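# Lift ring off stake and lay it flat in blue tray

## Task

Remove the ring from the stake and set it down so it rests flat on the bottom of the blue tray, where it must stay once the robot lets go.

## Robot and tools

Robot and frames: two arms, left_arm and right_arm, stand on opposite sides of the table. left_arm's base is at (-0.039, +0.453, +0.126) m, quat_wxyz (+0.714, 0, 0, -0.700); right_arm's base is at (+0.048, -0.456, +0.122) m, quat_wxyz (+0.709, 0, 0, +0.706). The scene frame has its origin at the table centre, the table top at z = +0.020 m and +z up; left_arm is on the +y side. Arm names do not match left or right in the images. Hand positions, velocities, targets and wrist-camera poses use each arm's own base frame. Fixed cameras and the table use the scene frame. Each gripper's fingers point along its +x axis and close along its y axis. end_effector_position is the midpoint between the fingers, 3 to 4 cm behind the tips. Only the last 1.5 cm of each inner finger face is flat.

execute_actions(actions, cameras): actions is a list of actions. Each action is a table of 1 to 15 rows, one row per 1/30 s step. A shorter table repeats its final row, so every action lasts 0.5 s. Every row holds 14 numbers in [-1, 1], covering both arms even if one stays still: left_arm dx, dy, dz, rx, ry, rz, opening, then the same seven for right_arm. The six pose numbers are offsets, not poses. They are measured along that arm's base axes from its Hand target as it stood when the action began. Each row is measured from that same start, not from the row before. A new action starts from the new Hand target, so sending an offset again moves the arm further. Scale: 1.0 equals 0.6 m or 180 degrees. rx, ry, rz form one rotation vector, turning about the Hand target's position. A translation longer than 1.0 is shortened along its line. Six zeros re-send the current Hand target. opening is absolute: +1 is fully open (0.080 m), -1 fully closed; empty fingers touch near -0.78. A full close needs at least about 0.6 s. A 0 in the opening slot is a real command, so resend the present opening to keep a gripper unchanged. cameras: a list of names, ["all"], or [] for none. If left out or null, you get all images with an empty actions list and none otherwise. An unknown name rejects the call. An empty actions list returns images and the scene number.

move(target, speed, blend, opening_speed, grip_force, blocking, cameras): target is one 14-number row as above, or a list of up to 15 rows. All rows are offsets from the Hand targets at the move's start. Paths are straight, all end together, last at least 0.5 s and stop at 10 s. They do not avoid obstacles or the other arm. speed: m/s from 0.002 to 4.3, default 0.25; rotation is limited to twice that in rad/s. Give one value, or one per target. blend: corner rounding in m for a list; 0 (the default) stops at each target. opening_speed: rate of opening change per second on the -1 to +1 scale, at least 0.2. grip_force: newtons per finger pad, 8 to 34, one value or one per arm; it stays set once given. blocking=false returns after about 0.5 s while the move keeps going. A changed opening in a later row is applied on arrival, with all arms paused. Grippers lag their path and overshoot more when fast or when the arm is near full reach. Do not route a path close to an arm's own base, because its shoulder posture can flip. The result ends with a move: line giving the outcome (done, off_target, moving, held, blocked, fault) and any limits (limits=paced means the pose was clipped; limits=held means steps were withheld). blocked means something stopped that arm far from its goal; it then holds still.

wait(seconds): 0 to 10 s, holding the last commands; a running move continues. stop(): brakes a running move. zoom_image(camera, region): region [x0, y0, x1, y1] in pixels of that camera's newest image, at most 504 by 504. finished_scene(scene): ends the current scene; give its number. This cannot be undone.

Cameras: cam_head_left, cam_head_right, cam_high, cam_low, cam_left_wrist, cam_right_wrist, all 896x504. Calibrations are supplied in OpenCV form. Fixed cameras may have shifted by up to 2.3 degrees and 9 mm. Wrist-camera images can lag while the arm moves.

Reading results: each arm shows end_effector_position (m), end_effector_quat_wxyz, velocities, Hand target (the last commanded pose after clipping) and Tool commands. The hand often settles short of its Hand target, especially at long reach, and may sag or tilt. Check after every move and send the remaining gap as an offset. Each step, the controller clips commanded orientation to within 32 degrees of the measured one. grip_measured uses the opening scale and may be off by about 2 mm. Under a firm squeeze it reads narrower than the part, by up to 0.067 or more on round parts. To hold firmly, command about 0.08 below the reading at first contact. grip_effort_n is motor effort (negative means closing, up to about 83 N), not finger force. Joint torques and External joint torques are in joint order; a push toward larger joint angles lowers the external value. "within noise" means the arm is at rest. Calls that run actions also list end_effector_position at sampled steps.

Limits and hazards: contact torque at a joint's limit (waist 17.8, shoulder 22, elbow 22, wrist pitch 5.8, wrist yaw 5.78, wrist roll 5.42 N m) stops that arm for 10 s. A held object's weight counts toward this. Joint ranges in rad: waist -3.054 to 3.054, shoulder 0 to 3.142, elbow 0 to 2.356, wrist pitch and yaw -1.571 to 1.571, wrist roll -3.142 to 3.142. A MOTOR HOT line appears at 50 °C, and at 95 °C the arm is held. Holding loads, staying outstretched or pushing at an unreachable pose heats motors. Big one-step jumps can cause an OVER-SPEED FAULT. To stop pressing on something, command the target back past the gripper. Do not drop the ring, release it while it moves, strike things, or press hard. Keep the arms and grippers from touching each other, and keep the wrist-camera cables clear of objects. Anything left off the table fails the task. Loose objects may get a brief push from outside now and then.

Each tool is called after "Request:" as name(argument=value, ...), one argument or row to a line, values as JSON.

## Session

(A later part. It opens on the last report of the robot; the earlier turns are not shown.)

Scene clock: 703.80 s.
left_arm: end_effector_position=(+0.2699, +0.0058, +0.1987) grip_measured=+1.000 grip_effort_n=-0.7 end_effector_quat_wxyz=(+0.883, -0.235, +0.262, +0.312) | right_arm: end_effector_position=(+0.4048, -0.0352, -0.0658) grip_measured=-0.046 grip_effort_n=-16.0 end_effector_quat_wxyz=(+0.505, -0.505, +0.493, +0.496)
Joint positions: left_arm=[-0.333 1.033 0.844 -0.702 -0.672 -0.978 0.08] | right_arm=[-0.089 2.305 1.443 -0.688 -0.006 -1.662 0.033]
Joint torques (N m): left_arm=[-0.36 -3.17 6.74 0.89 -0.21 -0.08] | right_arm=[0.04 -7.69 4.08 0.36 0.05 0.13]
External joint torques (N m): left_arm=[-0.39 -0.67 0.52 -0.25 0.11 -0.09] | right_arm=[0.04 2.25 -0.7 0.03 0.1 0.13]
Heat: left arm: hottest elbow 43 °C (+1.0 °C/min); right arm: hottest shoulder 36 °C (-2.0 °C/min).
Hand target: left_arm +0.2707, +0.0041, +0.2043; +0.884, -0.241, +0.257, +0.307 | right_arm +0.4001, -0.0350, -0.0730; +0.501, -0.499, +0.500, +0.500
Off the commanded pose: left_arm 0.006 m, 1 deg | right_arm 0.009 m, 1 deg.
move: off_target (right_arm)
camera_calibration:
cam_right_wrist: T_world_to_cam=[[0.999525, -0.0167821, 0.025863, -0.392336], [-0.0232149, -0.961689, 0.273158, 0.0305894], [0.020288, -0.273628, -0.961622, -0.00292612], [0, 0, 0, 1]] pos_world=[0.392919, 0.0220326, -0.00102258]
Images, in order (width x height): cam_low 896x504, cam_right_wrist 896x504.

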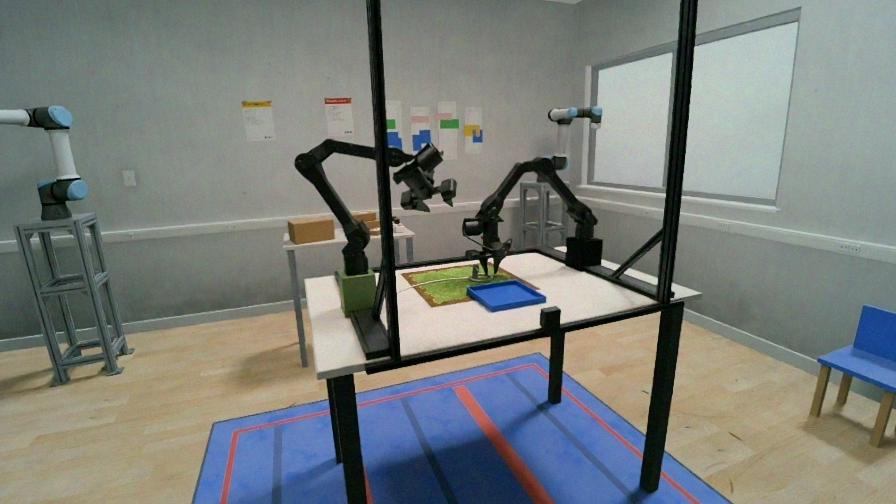

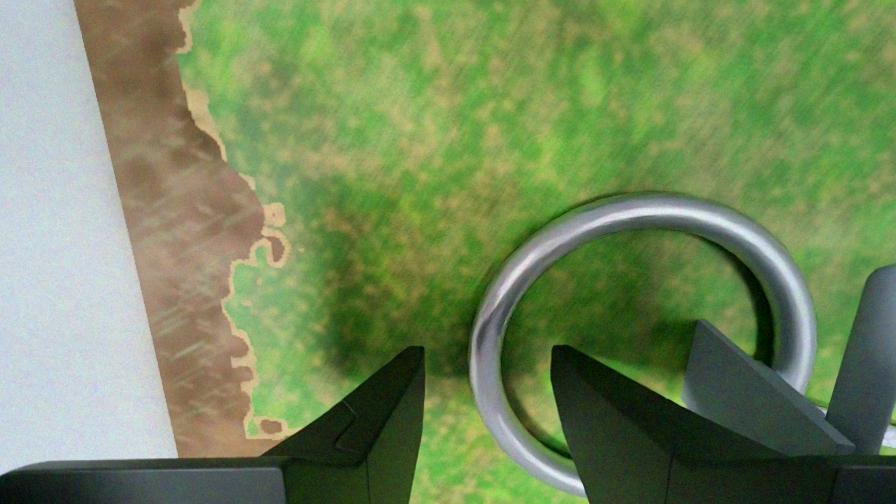

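Request:
move(
  target=[0, 0, 0, 0, 0, 0, 1.0, 0.0, 0.0, -0.0083, 0, 0, 0, -0.05],
  speed=0.03,
  cameras=["cam_right_wrist", "cam_low"],
)

Request:
zoom_image(
  camera="cam_low",
  region=[465, 255, 505, 285],
)

Scene clock: 743.00 s.
left_arm: end_effector_position=(+0.2699, +0.0058, +0.1987) grip_measured=+1.000 grip_effort_n=-0.7 end_effector_quat_wxyz=(+0.883, -0.235, +0.262, +0.312) | right_arm: end_effector_position=(+0.4051, -0.0353, -0.0705) grip_measured=-0.046 grip_effort_n=-15.1 end_effector_quat_wxyz=(+0.506, -0.505, +0.493, +0.496)
Joint positions: left_arm=[-0.333 1.033 0.844 -0.702 -0.672 -0.978 0.08] | right_arm=[-0.089 2.316 1.44 -0.673 -0.006 -1.662 0.033]
Joint torques (N m): left_arm=[-0.33 -3.19 6.68 0.9 -0.21 -0.08] | right_arm=[0.03 -7.68 4.01 0.37 0.05 0.13]
External joint torques (N m): left_arm=[-0.33 -0.67 0.42 -0.25 0.11 -0.09] | right_arm=[0.03 2.24 -0.67 0.06 0.1 0.13]
Heat: left arm: hottest elbow 43 °C (+1.0 °C/min); right arm: hottest shoulder 40 °C (+2.0 °C/min).
Hand target: left_arm +0.2707, +0.0041, +0.2043; +0.884, -0.241, +0.257, +0.307 | right_arm +0.4001, -0.0350, -0.0779; +0.501, -0.500, +0.500, +0.500
Off the commanded pose: left_arm 0.006 m, 1 deg | right_arm 0.009 m, 1 deg.
move: off_target (right_arm)
camera_calibration:
cam_right_wrist: T_world_to_cam=[[0.999503, -0.0167616, 0.0266885, -0.392399], [-0.0234227, -0.961664, 0.273229, 0.031987], [0.0210856, -0.273719, -0.961579, -0.00785858], [0, 0, 0, 1]] pos_world=[0.393119, 0.0220324, -0.00582386]
Images, in order (width x height): cam_low 896x504, cam_right_wrist 896x504.

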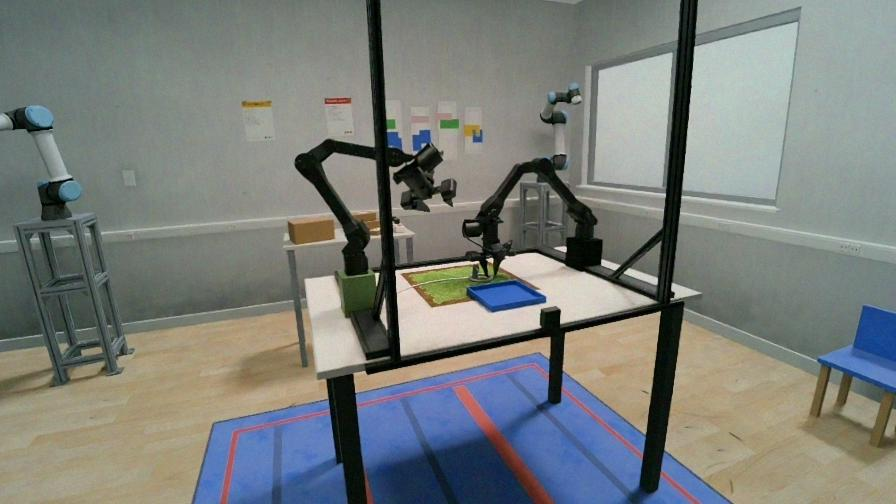

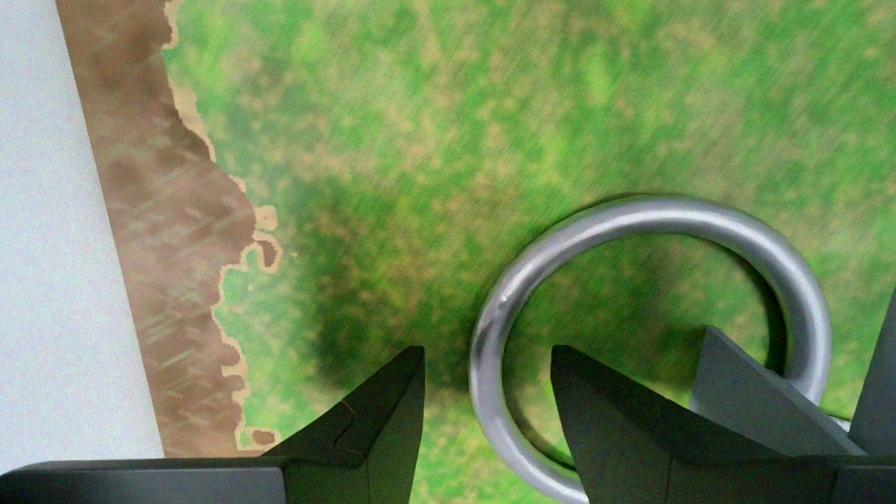

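Scaled by 12.600 from the camera's 896x504 image, which has a finer 1280x720 frame.

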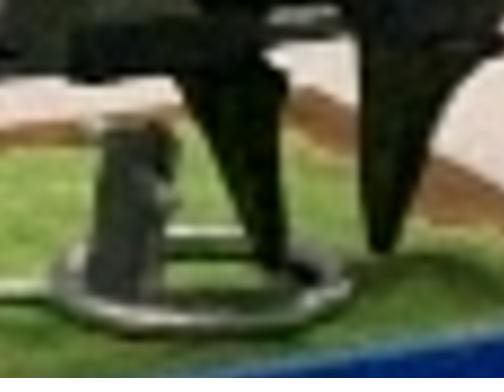

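Request:
move(
  target=[0, 0, 0, 0, 0, 0, 1.0, 0.0, 0.0, -0.0067, 0, 0, 0, -0.05],
  speed=0.03,
  cameras=["cam_right_wrist", "cam_low"],
)

Request:
zoom_image(
  camera="cam_low",
  region=[465, 255, 505, 285],
)

Scene clock: 765.23 s.
left_arm: end_effector_position=(+0.2699, +0.0058, +0.1987) grip_measured=+1.000 grip_effort_n=-1.2 end_effector_quat_wxyz=(+0.883, -0.235, +0.262, +0.312) | right_arm: end_effector_position=(+0.4051, -0.0353, -0.0746) grip_measured=-0.046 grip_effort_n=-16.0 end_effector_quat_wxyz=(+0.505, -0.505, +0.493, +0.496)
Joint positions: left_arm=[-0.333 1.033 0.844 -0.702 -0.672 -0.978 0.08] | right_arm=[-0.089 2.326 1.438 -0.662 -0.006 -1.662 0.033]
Joint torques (N m): left_arm=[-0.35 -3.16 6.71 0.89 -0.2 -0.08] | right_arm=[0.03 -7.7 3.96 0.38 0.05 0.13]
External joint torques (N m): left_arm=[-0.34 -0.62 0.46 -0.24 0.12 -0.09] | right_arm=[0.09 2.29 -0.76 0.04 0.1 0.12]
Heat: left arm: hottest elbow 43 °C (+0.0 °C/min); right arm: hottest shoulder 40 °C (+3.0 °C/min).
Hand target: left_arm +0.2707, +0.0041, +0.2043; +0.884, -0.241, +0.257, +0.307 | right_arm +0.4000, -0.0350, -0.0821; +0.501, -0.499, +0.500, +0.500
Off the commanded pose: left_arm 0.006 m, 1 deg | right_arm 0.009 m, 1 deg.
move: off_target (right_arm)
camera_calibration:
cam_right_wrist: T_world_to_cam=[[0.999514, -0.0167711, 0.0262766, -0.392298], [-0.0233193, -0.961663, 0.27324, 0.0330665], [0.0206867, -0.27372, -0.961587, -0.0116436], [0, 0, 0, 1]] pos_world=[0.393119, 0.0220325, -0.00992321]
Images, in order (width x height): cam_low 896x504, cam_right_wrist 896x504.

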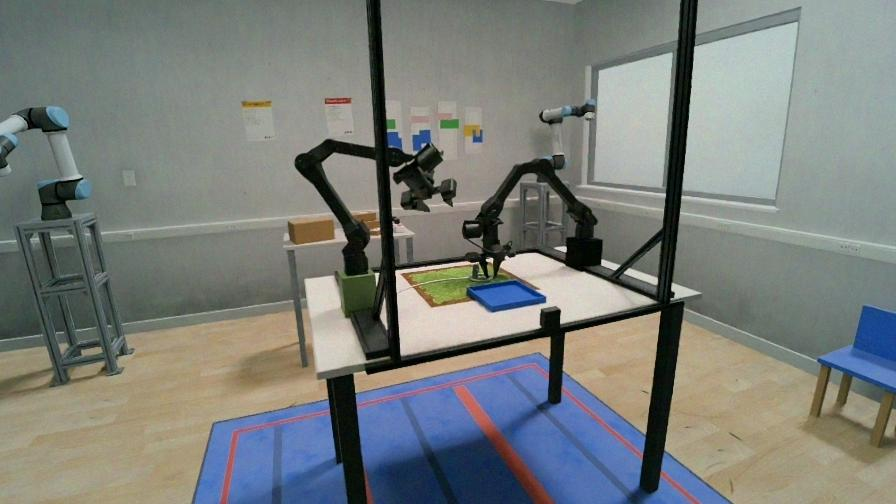

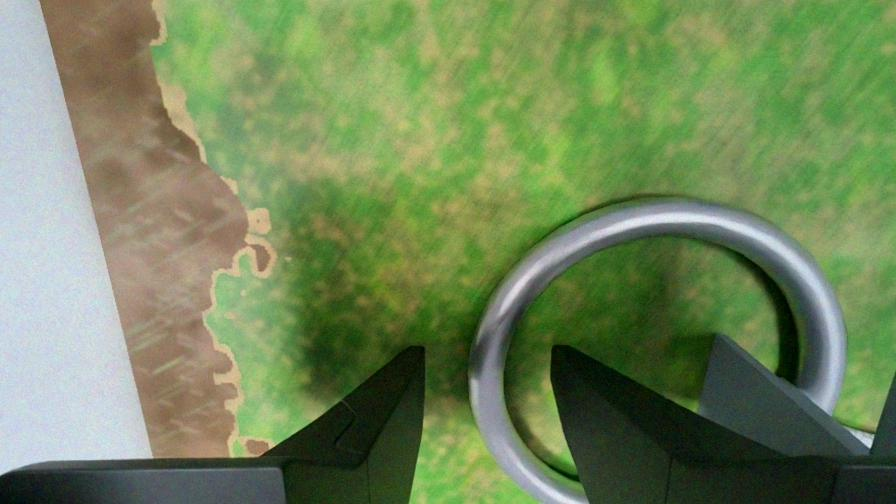

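Scaled by 12.600 from the camera's 896x504 image, which has a finer 1280x720 frame.

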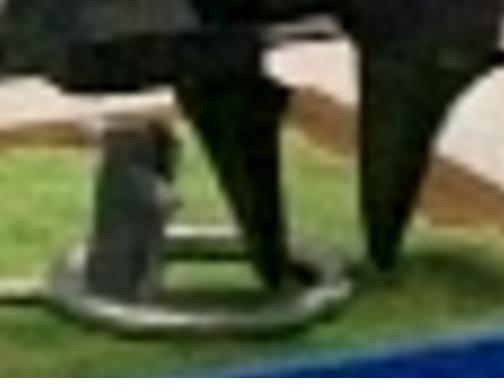

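Request:
move(
  target=[0, 0, 0, 0, 0, 0, 1.0, 0.0, 0.0, 0.0, 0, 0, 0, -0.8],
  speed=0.05,
  opening_speed=1.0,
  cameras=["cam_right_wrist"],
)

Scene clock: 781.87 s.
left_arm: end_effector_position=(+0.2699, +0.0058, +0.1987) grip_measured=+1.000 grip_effort_n=-0.7 end_effector_quat_wxyz=(+0.883, -0.235, +0.262, +0.312) | right_arm: end_effector_position=(+0.4051, -0.0355, -0.0746) grip_measured=-0.632 grip_effort_n=-83.5 end_effector_quat_wxyz=(+0.505, -0.505, +0.494, +0.496)
Joint positions: left_arm=[-0.333 1.033 0.844 -0.702 -0.672 -0.978 0.08] | right_arm=[-0.089 2.326 1.438 -0.661 -0.004 -1.662 0.007]
Joint torques (N m): left_arm=[-0.33 -3.2 6.65 0.89 -0.19 -0.08] | right_arm=[0.04 -7.68 4 0.36 -0.01 0.1]
External joint torques (N m): left_arm=[-0.35 -0.66 0.38 -0.26 0.13 -0.09] | right_arm=[0.05 2.25 -0.64 0.05 0.04 0.1]
Heat: left arm: hottest elbow 44 °C (+1.0 °C/min); right arm: hottest shoulder 38 °C (-1.0 °C/min).
Hand target: left_arm +0.2707, +0.0041, +0.2043; +0.884, -0.241, +0.257, +0.307 | right_arm +0.4002, -0.0350, -0.0820; +0.501, -0.500, +0.500, +0.500
Off the commanded pose: left_arm 0.006 m, 1 deg | right_arm 0.009 m, 1 deg.
move: off_target (right_arm)
camera_calibration:
cam_right_wrist: T_world_to_cam=[[0.999495, -0.0175024, 0.0265136, -0.392373], [-0.0241177, -0.961248, 0.274627, 0.0332222], [0.0206795, -0.275128, -0.961185, -0.0117591], [0, 0, 0, 1]] pos_world=[0.393219, 0.021832, -0.0100232]
Images, in order (width x height): cam_right_wrist 896x504.

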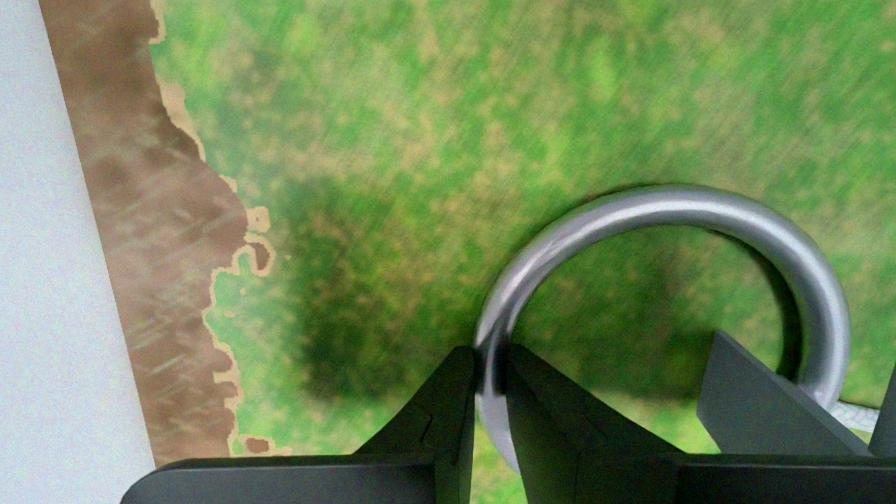

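Request:
move(
  target=[0, 0, 0, 0, 0, 0, 1.0, 0.0332, 0.0075, 0.029, 0, 0, 0, -0.8],
  speed=0.05,
  cameras=["cam_right_wrist", "cam_low", "cam_left_wrist"],
)

Request:
zoom_image(
  camera="cam_low",
  region=[465, 250, 505, 285],
)

Request:
zoom_image(
  camera="cam_left_wrist",
  region=[380, 220, 580, 400],
)

Scene clock: 867.47 s.
left_arm: end_effector_position=(+0.2699, +0.0058, +0.1987) grip_measured=+1.000 grip_effort_n=-0.7 end_effector_quat_wxyz=(+0.883, -0.235, +0.262, +0.312) | right_arm: end_effector_position=(+0.4181, -0.0305, -0.0627) grip_measured=-0.632 grip_effort_n=-83.5 end_effector_quat_wxyz=(+0.501, -0.500, +0.498, +0.501)
Joint positions: left_arm=[-0.333 1.033 0.844 -0.702 -0.672 -0.978 0.08] | right_arm=[-0.074 2.353 1.546 -0.763 -0.004 -1.648 0.007]
Joint torques (N m): left_arm=[-0.35 -3.17 6.66 0.89 -0.19 -0.08] | right_arm=[0.05 -8.52 6.55 0.06 -0.01 0.15]
External joint torques (N m): left_arm=[-0.34 -0.64 0.4 -0.25 0.13 -0.09] | right_arm=[0.05 1.86 1.61 -0.24 0.05 0.15]
Heat: left arm: hottest elbow 44 °C (+0.0 °C/min); right arm: hottest shoulder 37 °C (+0.0 °C/min).
Hand target: left_arm +0.2707, +0.0041, +0.2043; +0.884, -0.241, +0.257, +0.307 | right_arm +0.4201, -0.0305, -0.0646; +0.501, -0.500, +0.500, +0.500
Off the commanded pose: left_arm 0.006 m, 1 deg | right_arm 0.003 m, 0 deg.
move: done
camera_calibration:
cam_left_wrist: T_world_to_cam=[[0.700177, -0.676234, 0.22904, -0.215992], [-0.43755, -0.659915, -0.610788, 0.287719], [0.564183, 0.327443, -0.757944, 0.0719335], [0, 0, 0, 1]] pos_world=[0.23654, 0.0202543, 0.279728]
cam_right_wrist: T_world_to_cam=[[0.999841, -0.0163415, 0.00707801, -0.407014], [-0.0176543, -0.961731, 0.273427, 0.032176], [0.00233893, -0.273508, -0.961867, 0.00855028], [0, 0, 0, 1]] pos_world=[0.407498, 0.026632, 0.0023073]
Images, in order (width x height): cam_low 896x504, cam_left_wrist 896x504, cam_right_wrist 896x504.

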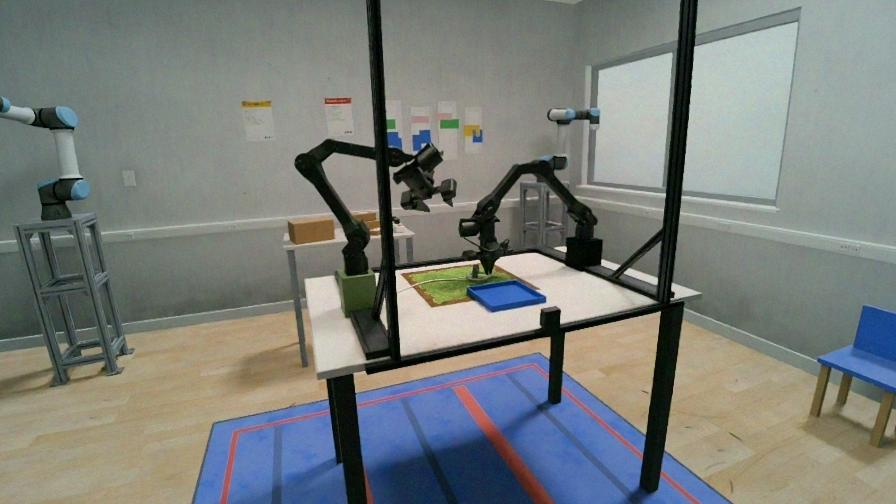

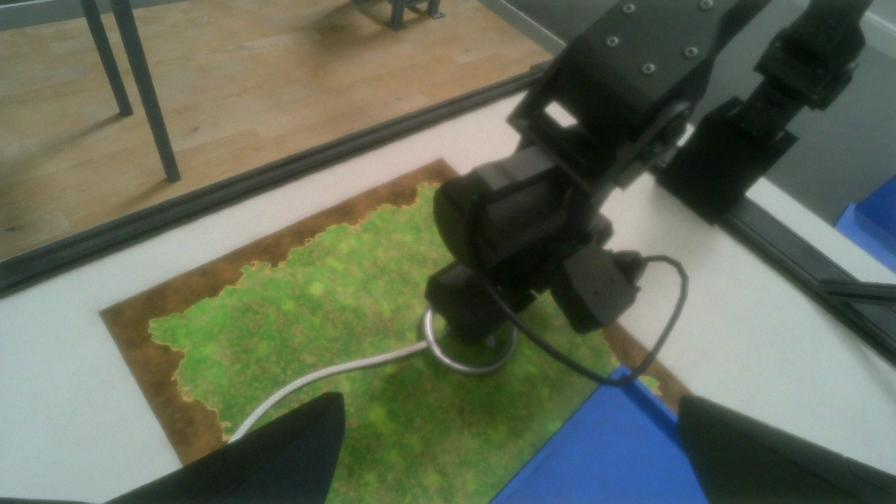

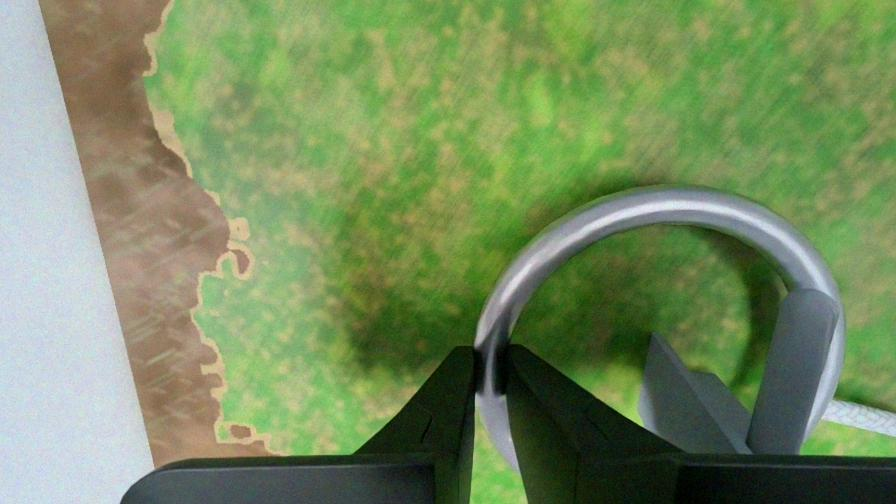

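Scaled by 12.600 from the camera's 896x504 image, which has a finer 1280x720 frame.

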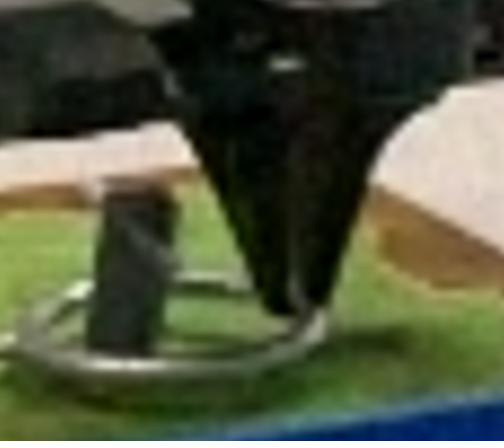

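Scaled by 2.520 from the camera's 896x504 image, which has a finer 1280x720 frame.

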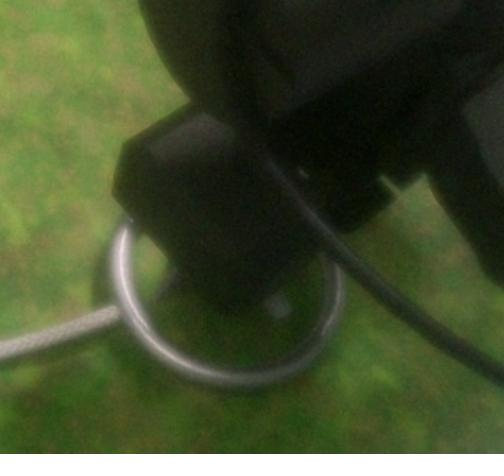

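Request:
move(
  target=[0, 0, 0, 0, 0, 0, 1.0, 0.01, -0.0167, 0.005, 0.0833, 0, 0, -0.8],
  speed=0.06,
  cameras=["cam_right_wrist", "cam_low", "cam_left_wrist", "cam_high"],
)

Request:
zoom_image(
  camera="cam_low",
  region=[465, 250, 505, 285],
)

Request:
zoom_image(
  camera="cam_high",
  region=[360, 220, 480, 340],
)

Scene clock: 900.70 s.
left_arm: end_effector_position=(+0.2699, +0.0058, +0.1987) grip_measured=+1.000 grip_effort_n=-0.7 end_effector_quat_wxyz=(+0.883, -0.235, +0.262, +0.312) | right_arm: end_effector_position=(+0.4242, -0.0409, -0.0596) grip_measured=-0.632 grip_effort_n=-83.5 end_effector_quat_wxyz=(+0.561, -0.431, +0.434, +0.558)
Joint positions: left_arm=[-0.333 1.033 0.844 -0.702 -0.672 -0.978 0.08] | right_arm=[-0.183 2.409 1.643 -0.852 -0.25 -1.753 0.007]
Joint torques (N m): left_arm=[-0.35 -3.15 6.65 0.87 -0.2 -0.1] | right_arm=[-0.11 -8.74 6.5 -0.06 -0.64 -0.26]
External joint torques (N m): left_arm=[-0.33 -0.61 0.33 -0.3 0.12 -0.11] | right_arm=[0.03 1.84 1.62 -0.26 -0.44 -0.26]
Heat: left arm: hottest elbow 45 °C (+1.0 °C/min); right arm: hottest shoulder 38 °C (+1.0 °C/min).
Hand target: left_arm +0.2707, +0.0041, +0.2043; +0.884, -0.241, +0.257, +0.307 | right_arm +0.4260, -0.0405, -0.0616; +0.562, -0.430, +0.430, +0.561
Off the commanded pose: left_arm 0.006 m, 1 deg | right_arm 0.003 m, 1 deg.
move: done
camera_calibration:
cam_left_wrist: T_world_to_cam=[[0.700177, -0.676234, 0.22904, -0.215992], [-0.43755, -0.659915, -0.610788, 0.287719], [0.564183, 0.327443, -0.757944, 0.0719335], [0, 0, 0, 1]] pos_world=[0.23654, 0.0202543, 0.279728]
cam_right_wrist: T_world_to_cam=[[0.999626, -0.0273477, -0.000721172, -0.414064], [-0.0273188, -0.999271, 0.0266702, 0.00947418], [-0.00145002, -0.0266405, -0.999644, 0.0181384], [0, 0, 0, 1]] pos_world=[0.414194, -0.00137321, 0.0175806]
Images, in order (width x height): cam_high 896x504, cam_low 896x504, cam_left_wrist 896x504, cam_right_wrist 896x504.

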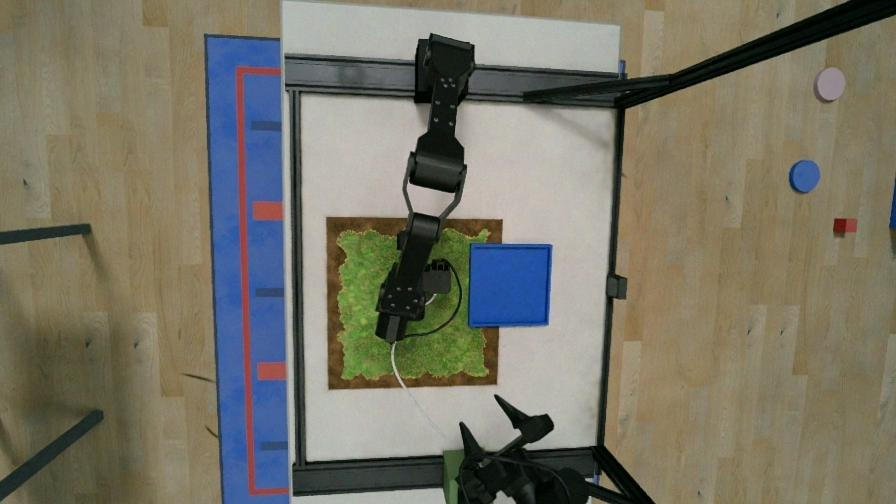

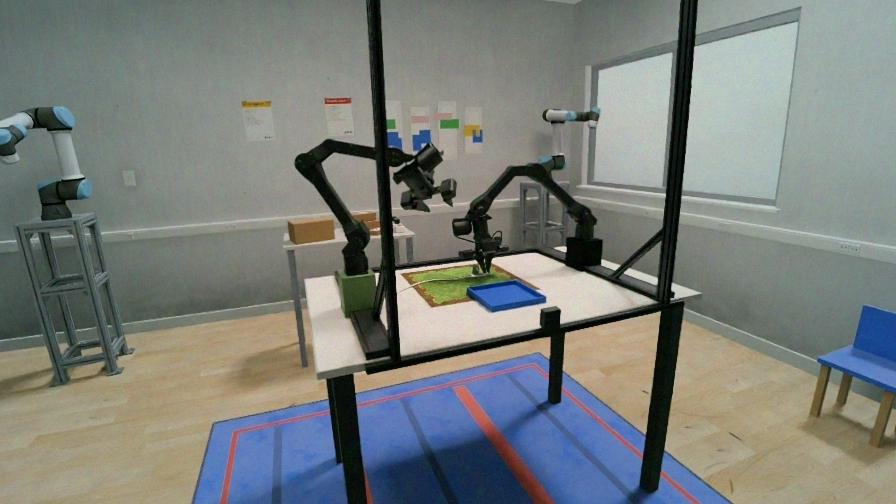

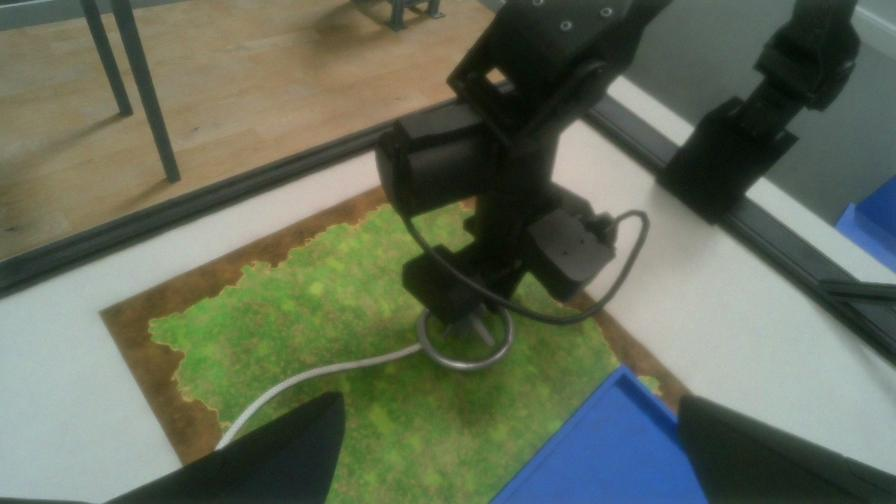

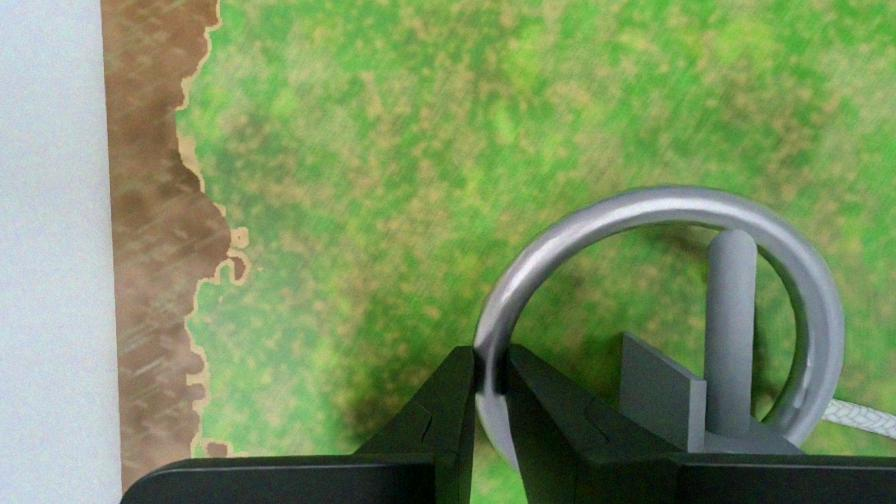

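Scaled by 12.600 from the camera's 896x504 image, which has a finer 1280x720 frame.

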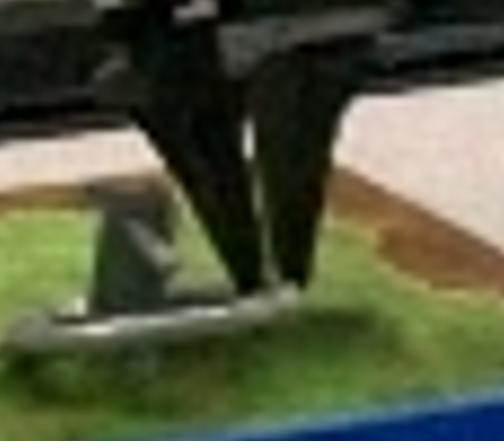

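Scaled by 4.200 from the camera's 896x504 image, which has a finer 1280x720 frame.

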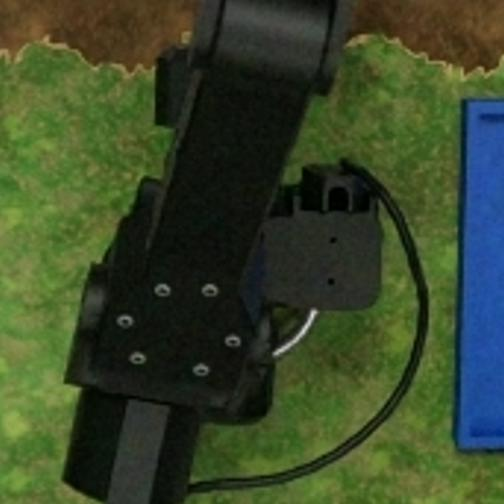

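Request:
move(
  target=[0, 0, 0, 0, 0, 0, 1.0, 0.0, -0.0175, 0.0133, 0.0833, 0, 0, -0.8],
  speed=0.06,
  cameras=["cam_right_wrist", "cam_low", "cam_left_wrist"],
)

Request:
zoom_image(
  camera="cam_low",
  region=[465, 250, 505, 285],
)

Request:
zoom_image(
  camera="cam_left_wrist",
  region=[380, 250, 560, 400],
)

Scene clock: 922.97 s.
left_arm: end_effector_position=(+0.2699, +0.0058, +0.1987) grip_measured=+1.000 grip_effort_n=-0.7 end_effector_quat_wxyz=(+0.883, -0.235, +0.262, +0.312) | right_arm: end_effector_position=(+0.4248, -0.0503, -0.0513) grip_measured=-0.632 grip_effort_n=-83.5 end_effector_quat_wxyz=(+0.611, -0.355, +0.357, +0.610)
Joint positions: left_arm=[-0.333 1.033 0.844 -0.702 -0.672 -0.978 0.08] | right_arm=[-0.285 2.49 1.767 -1.006 -0.492 -1.892 0.007]
Joint torques (N m): left_arm=[-0.33 -3.25 6.7 0.89 -0.2 -0.08] | right_arm=[-0.34 -8.92 6.42 -0.31 -0.83 -0.24]
External joint torques (N m): left_arm=[-0.36 -0.71 0.41 -0.26 0.13 -0.09] | right_arm=[-0.33 2.12 1.53 -0.34 -0.49 -0.25]
Heat: left arm: hottest elbow 45 °C (+1.0 °C/min); right arm: hottest shoulder 38 °C (+1.0 °C/min).
Hand target: left_arm +0.2707, +0.0041, +0.2043; +0.884, -0.241, +0.257, +0.307 | right_arm +0.4260, -0.0510, -0.0537; +0.613, -0.353, +0.353, +0.612
Off the commanded pose: left_arm 0.006 m, 1 deg | right_arm 0.003 m, 1 deg.
move: done
camera_calibration:
cam_left_wrist: T_world_to_cam=[[0.700177, -0.676234, 0.22904, -0.215992], [-0.43755, -0.659915, -0.610788, 0.287719], [0.564183, 0.327443, -0.757944, 0.0719335], [0, 0, 0, 1]] pos_world=[0.23654, 0.0202543, 0.279728]
cam_right_wrist: T_world_to_cam=[[0.999715, -0.0227443, -0.00729591, -0.414963], [-0.0238165, -0.972429, -0.231978, -0.0136755], [-0.00181859, 0.232085, -0.972694, 0.040737], [0, 0, 0, 1]] pos_world=[0.414593, -0.032191, 0.0334247]
Images, in order (width x height): cam_low 896x504, cam_left_wrist 896x504, cam_right_wrist 896x504.

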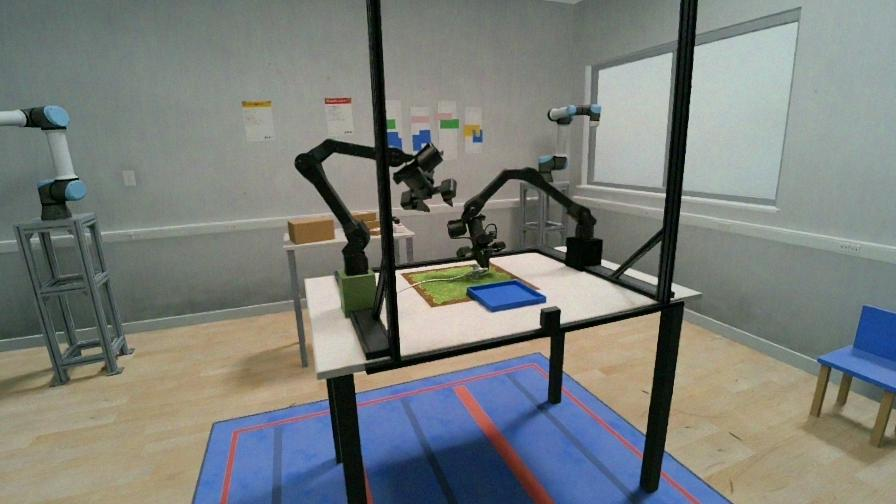

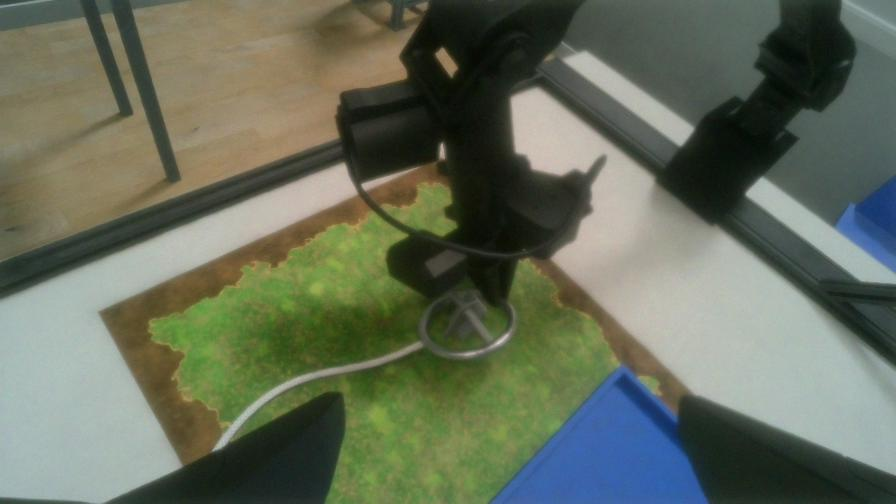

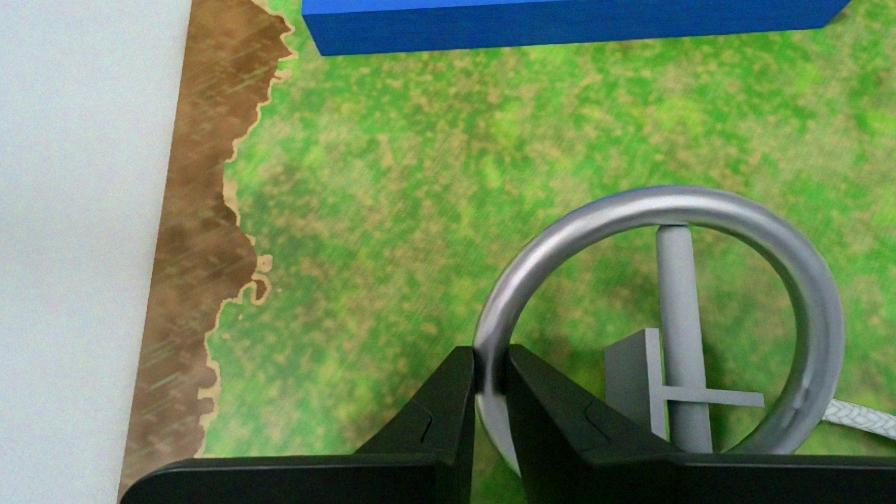

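Scaled by 12.600 from the camera's 896x504 image, which has a finer 1280x720 frame.

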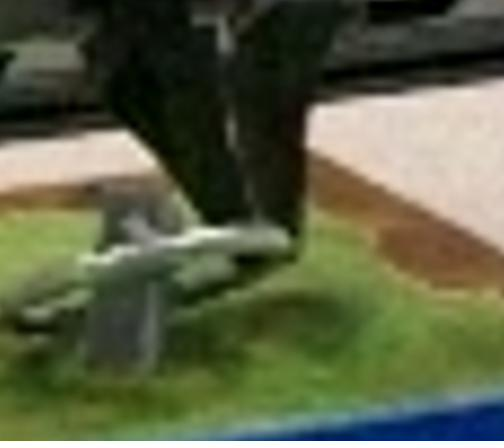

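Scaled by 2.800 from the camera's 896x504 image, which has a finer 1280x720 frame.

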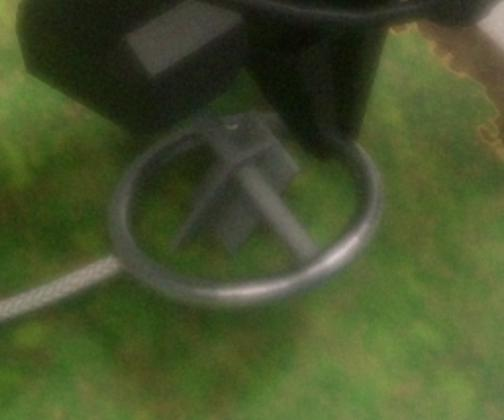

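Request:
move(
  target=[0, 0, 0, 0, 0, 0, 1.0, 0.0, -0.0567, 0.0, 0, 0, 0, -0.8],
  speed=0.06,
  cameras=["cam_right_wrist", "cam_low", "cam_left_wrist"],
)

Request:
zoom_image(
  camera="cam_low",
  region=[465, 250, 505, 285],
)

Request:
zoom_image(
  camera="cam_left_wrist",
  region=[380, 250, 560, 400],
)

Scene clock: 955.93 s.
left_arm: end_effector_position=(+0.2699, +0.0058, +0.1987) grip_measured=+1.000 grip_effort_n=-0.7 end_effector_quat_wxyz=(+0.883, -0.235, +0.262, +0.312) | right_arm: end_effector_position=(+0.4260, -0.0781, -0.0494) grip_measured=-0.632 grip_effort_n=-83.5 end_effector_quat_wxyz=(+0.612, -0.353, +0.350, +0.615)
Joint positions: left_arm=[-0.333 1.033 0.844 -0.702 -0.672 -0.978 0.08] | right_arm=[-0.347 2.54 1.866 -1.095 -0.495 -1.975 0.007]
Joint torques (N m): left_arm=[-0.33 -3.16 6.79 0.87 -0.2 -0.08] | right_arm=[-1.15 -8.96 6.67 -0.17 -0.19 -0.18]
External joint torques (N m): left_arm=[-0.3 -0.62 0.53 -0.28 0.11 -0.09] | right_arm=[-1.16 2.18 1.82 -0.12 0.16 -0.18]
Heat: left arm: hottest elbow 45 °C (+0.0 °C/min); right arm: hottest shoulder 44 °C (+7.0 °C/min).
Hand target: left_arm +0.2707, +0.0041, +0.2043; +0.884, -0.241, +0.257, +0.307 | right_arm +0.4260, -0.0851, -0.0536; +0.613, -0.353, +0.353, +0.612
Off the commanded pose: left_arm 0.006 m, 1 deg | right_arm 0.008 m, 1 deg.
move: done
camera_calibration:
cam_left_wrist: T_world_to_cam=[[0.700177, -0.676234, 0.22904, -0.215992], [-0.43755, -0.659915, -0.610788, 0.287719], [0.564183, 0.327443, -0.757944, 0.0719335], [0, 0, 0, 1]] pos_world=[0.23654, 0.0202543, 0.279728]
cam_right_wrist: T_world_to_cam=[[0.9999, -0.013715, -0.00342255, -0.416073], [-0.0141354, -0.968919, -0.246975, -0.0447389], [0.0000710817, 0.246999, -0.969016, 0.0495309], [0, 0, 0, 1]] pos_world=[0.415395, -0.0612888, 0.0355228]
Images, in order (width x height): cam_low 896x504, cam_left_wrist 896x504, cam_right_wrist 896x504.

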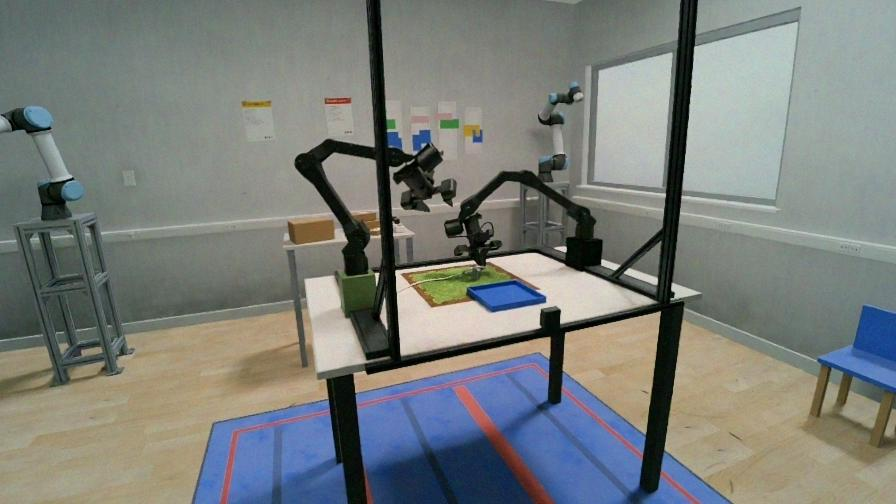

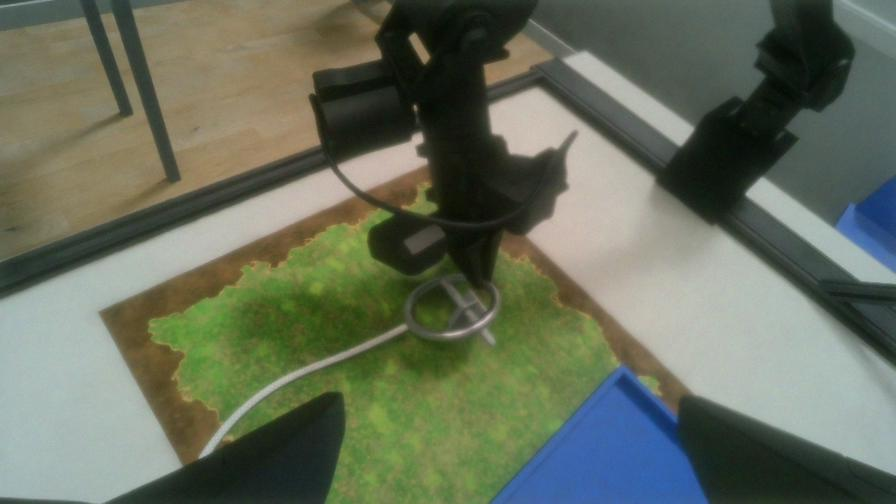

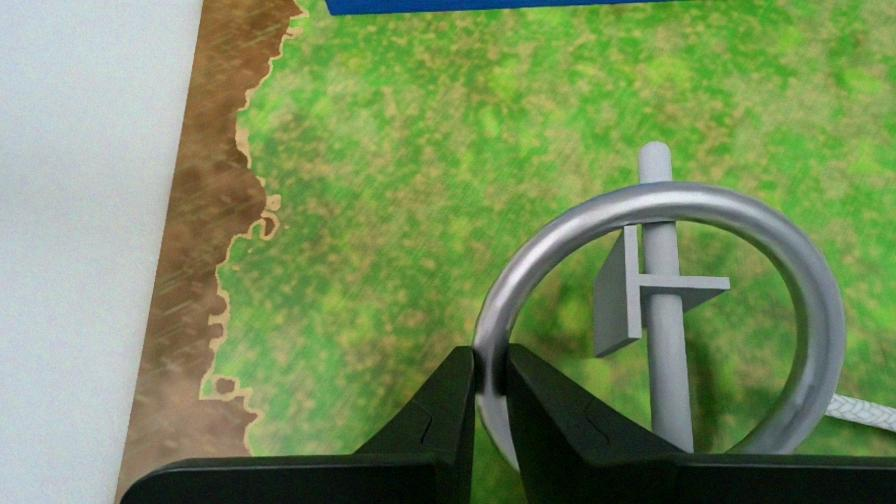

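Scaled by 12.600 from the camera's 896x504 image, which has a finer 1280x720 frame.

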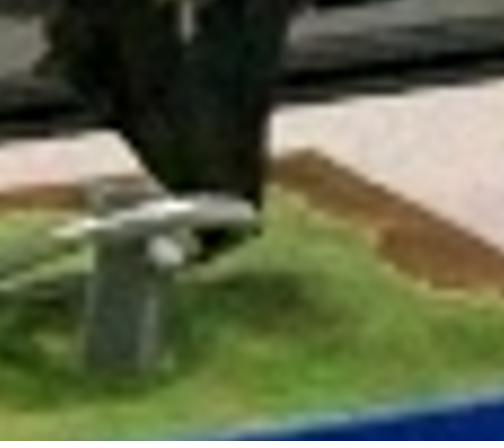

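Scaled by 2.800 from the camera's 896x504 image, which has a finer 1280x720 frame.

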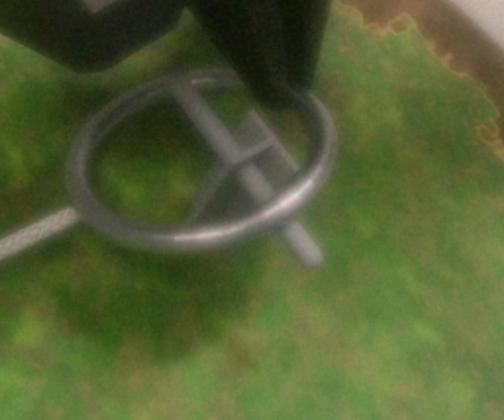

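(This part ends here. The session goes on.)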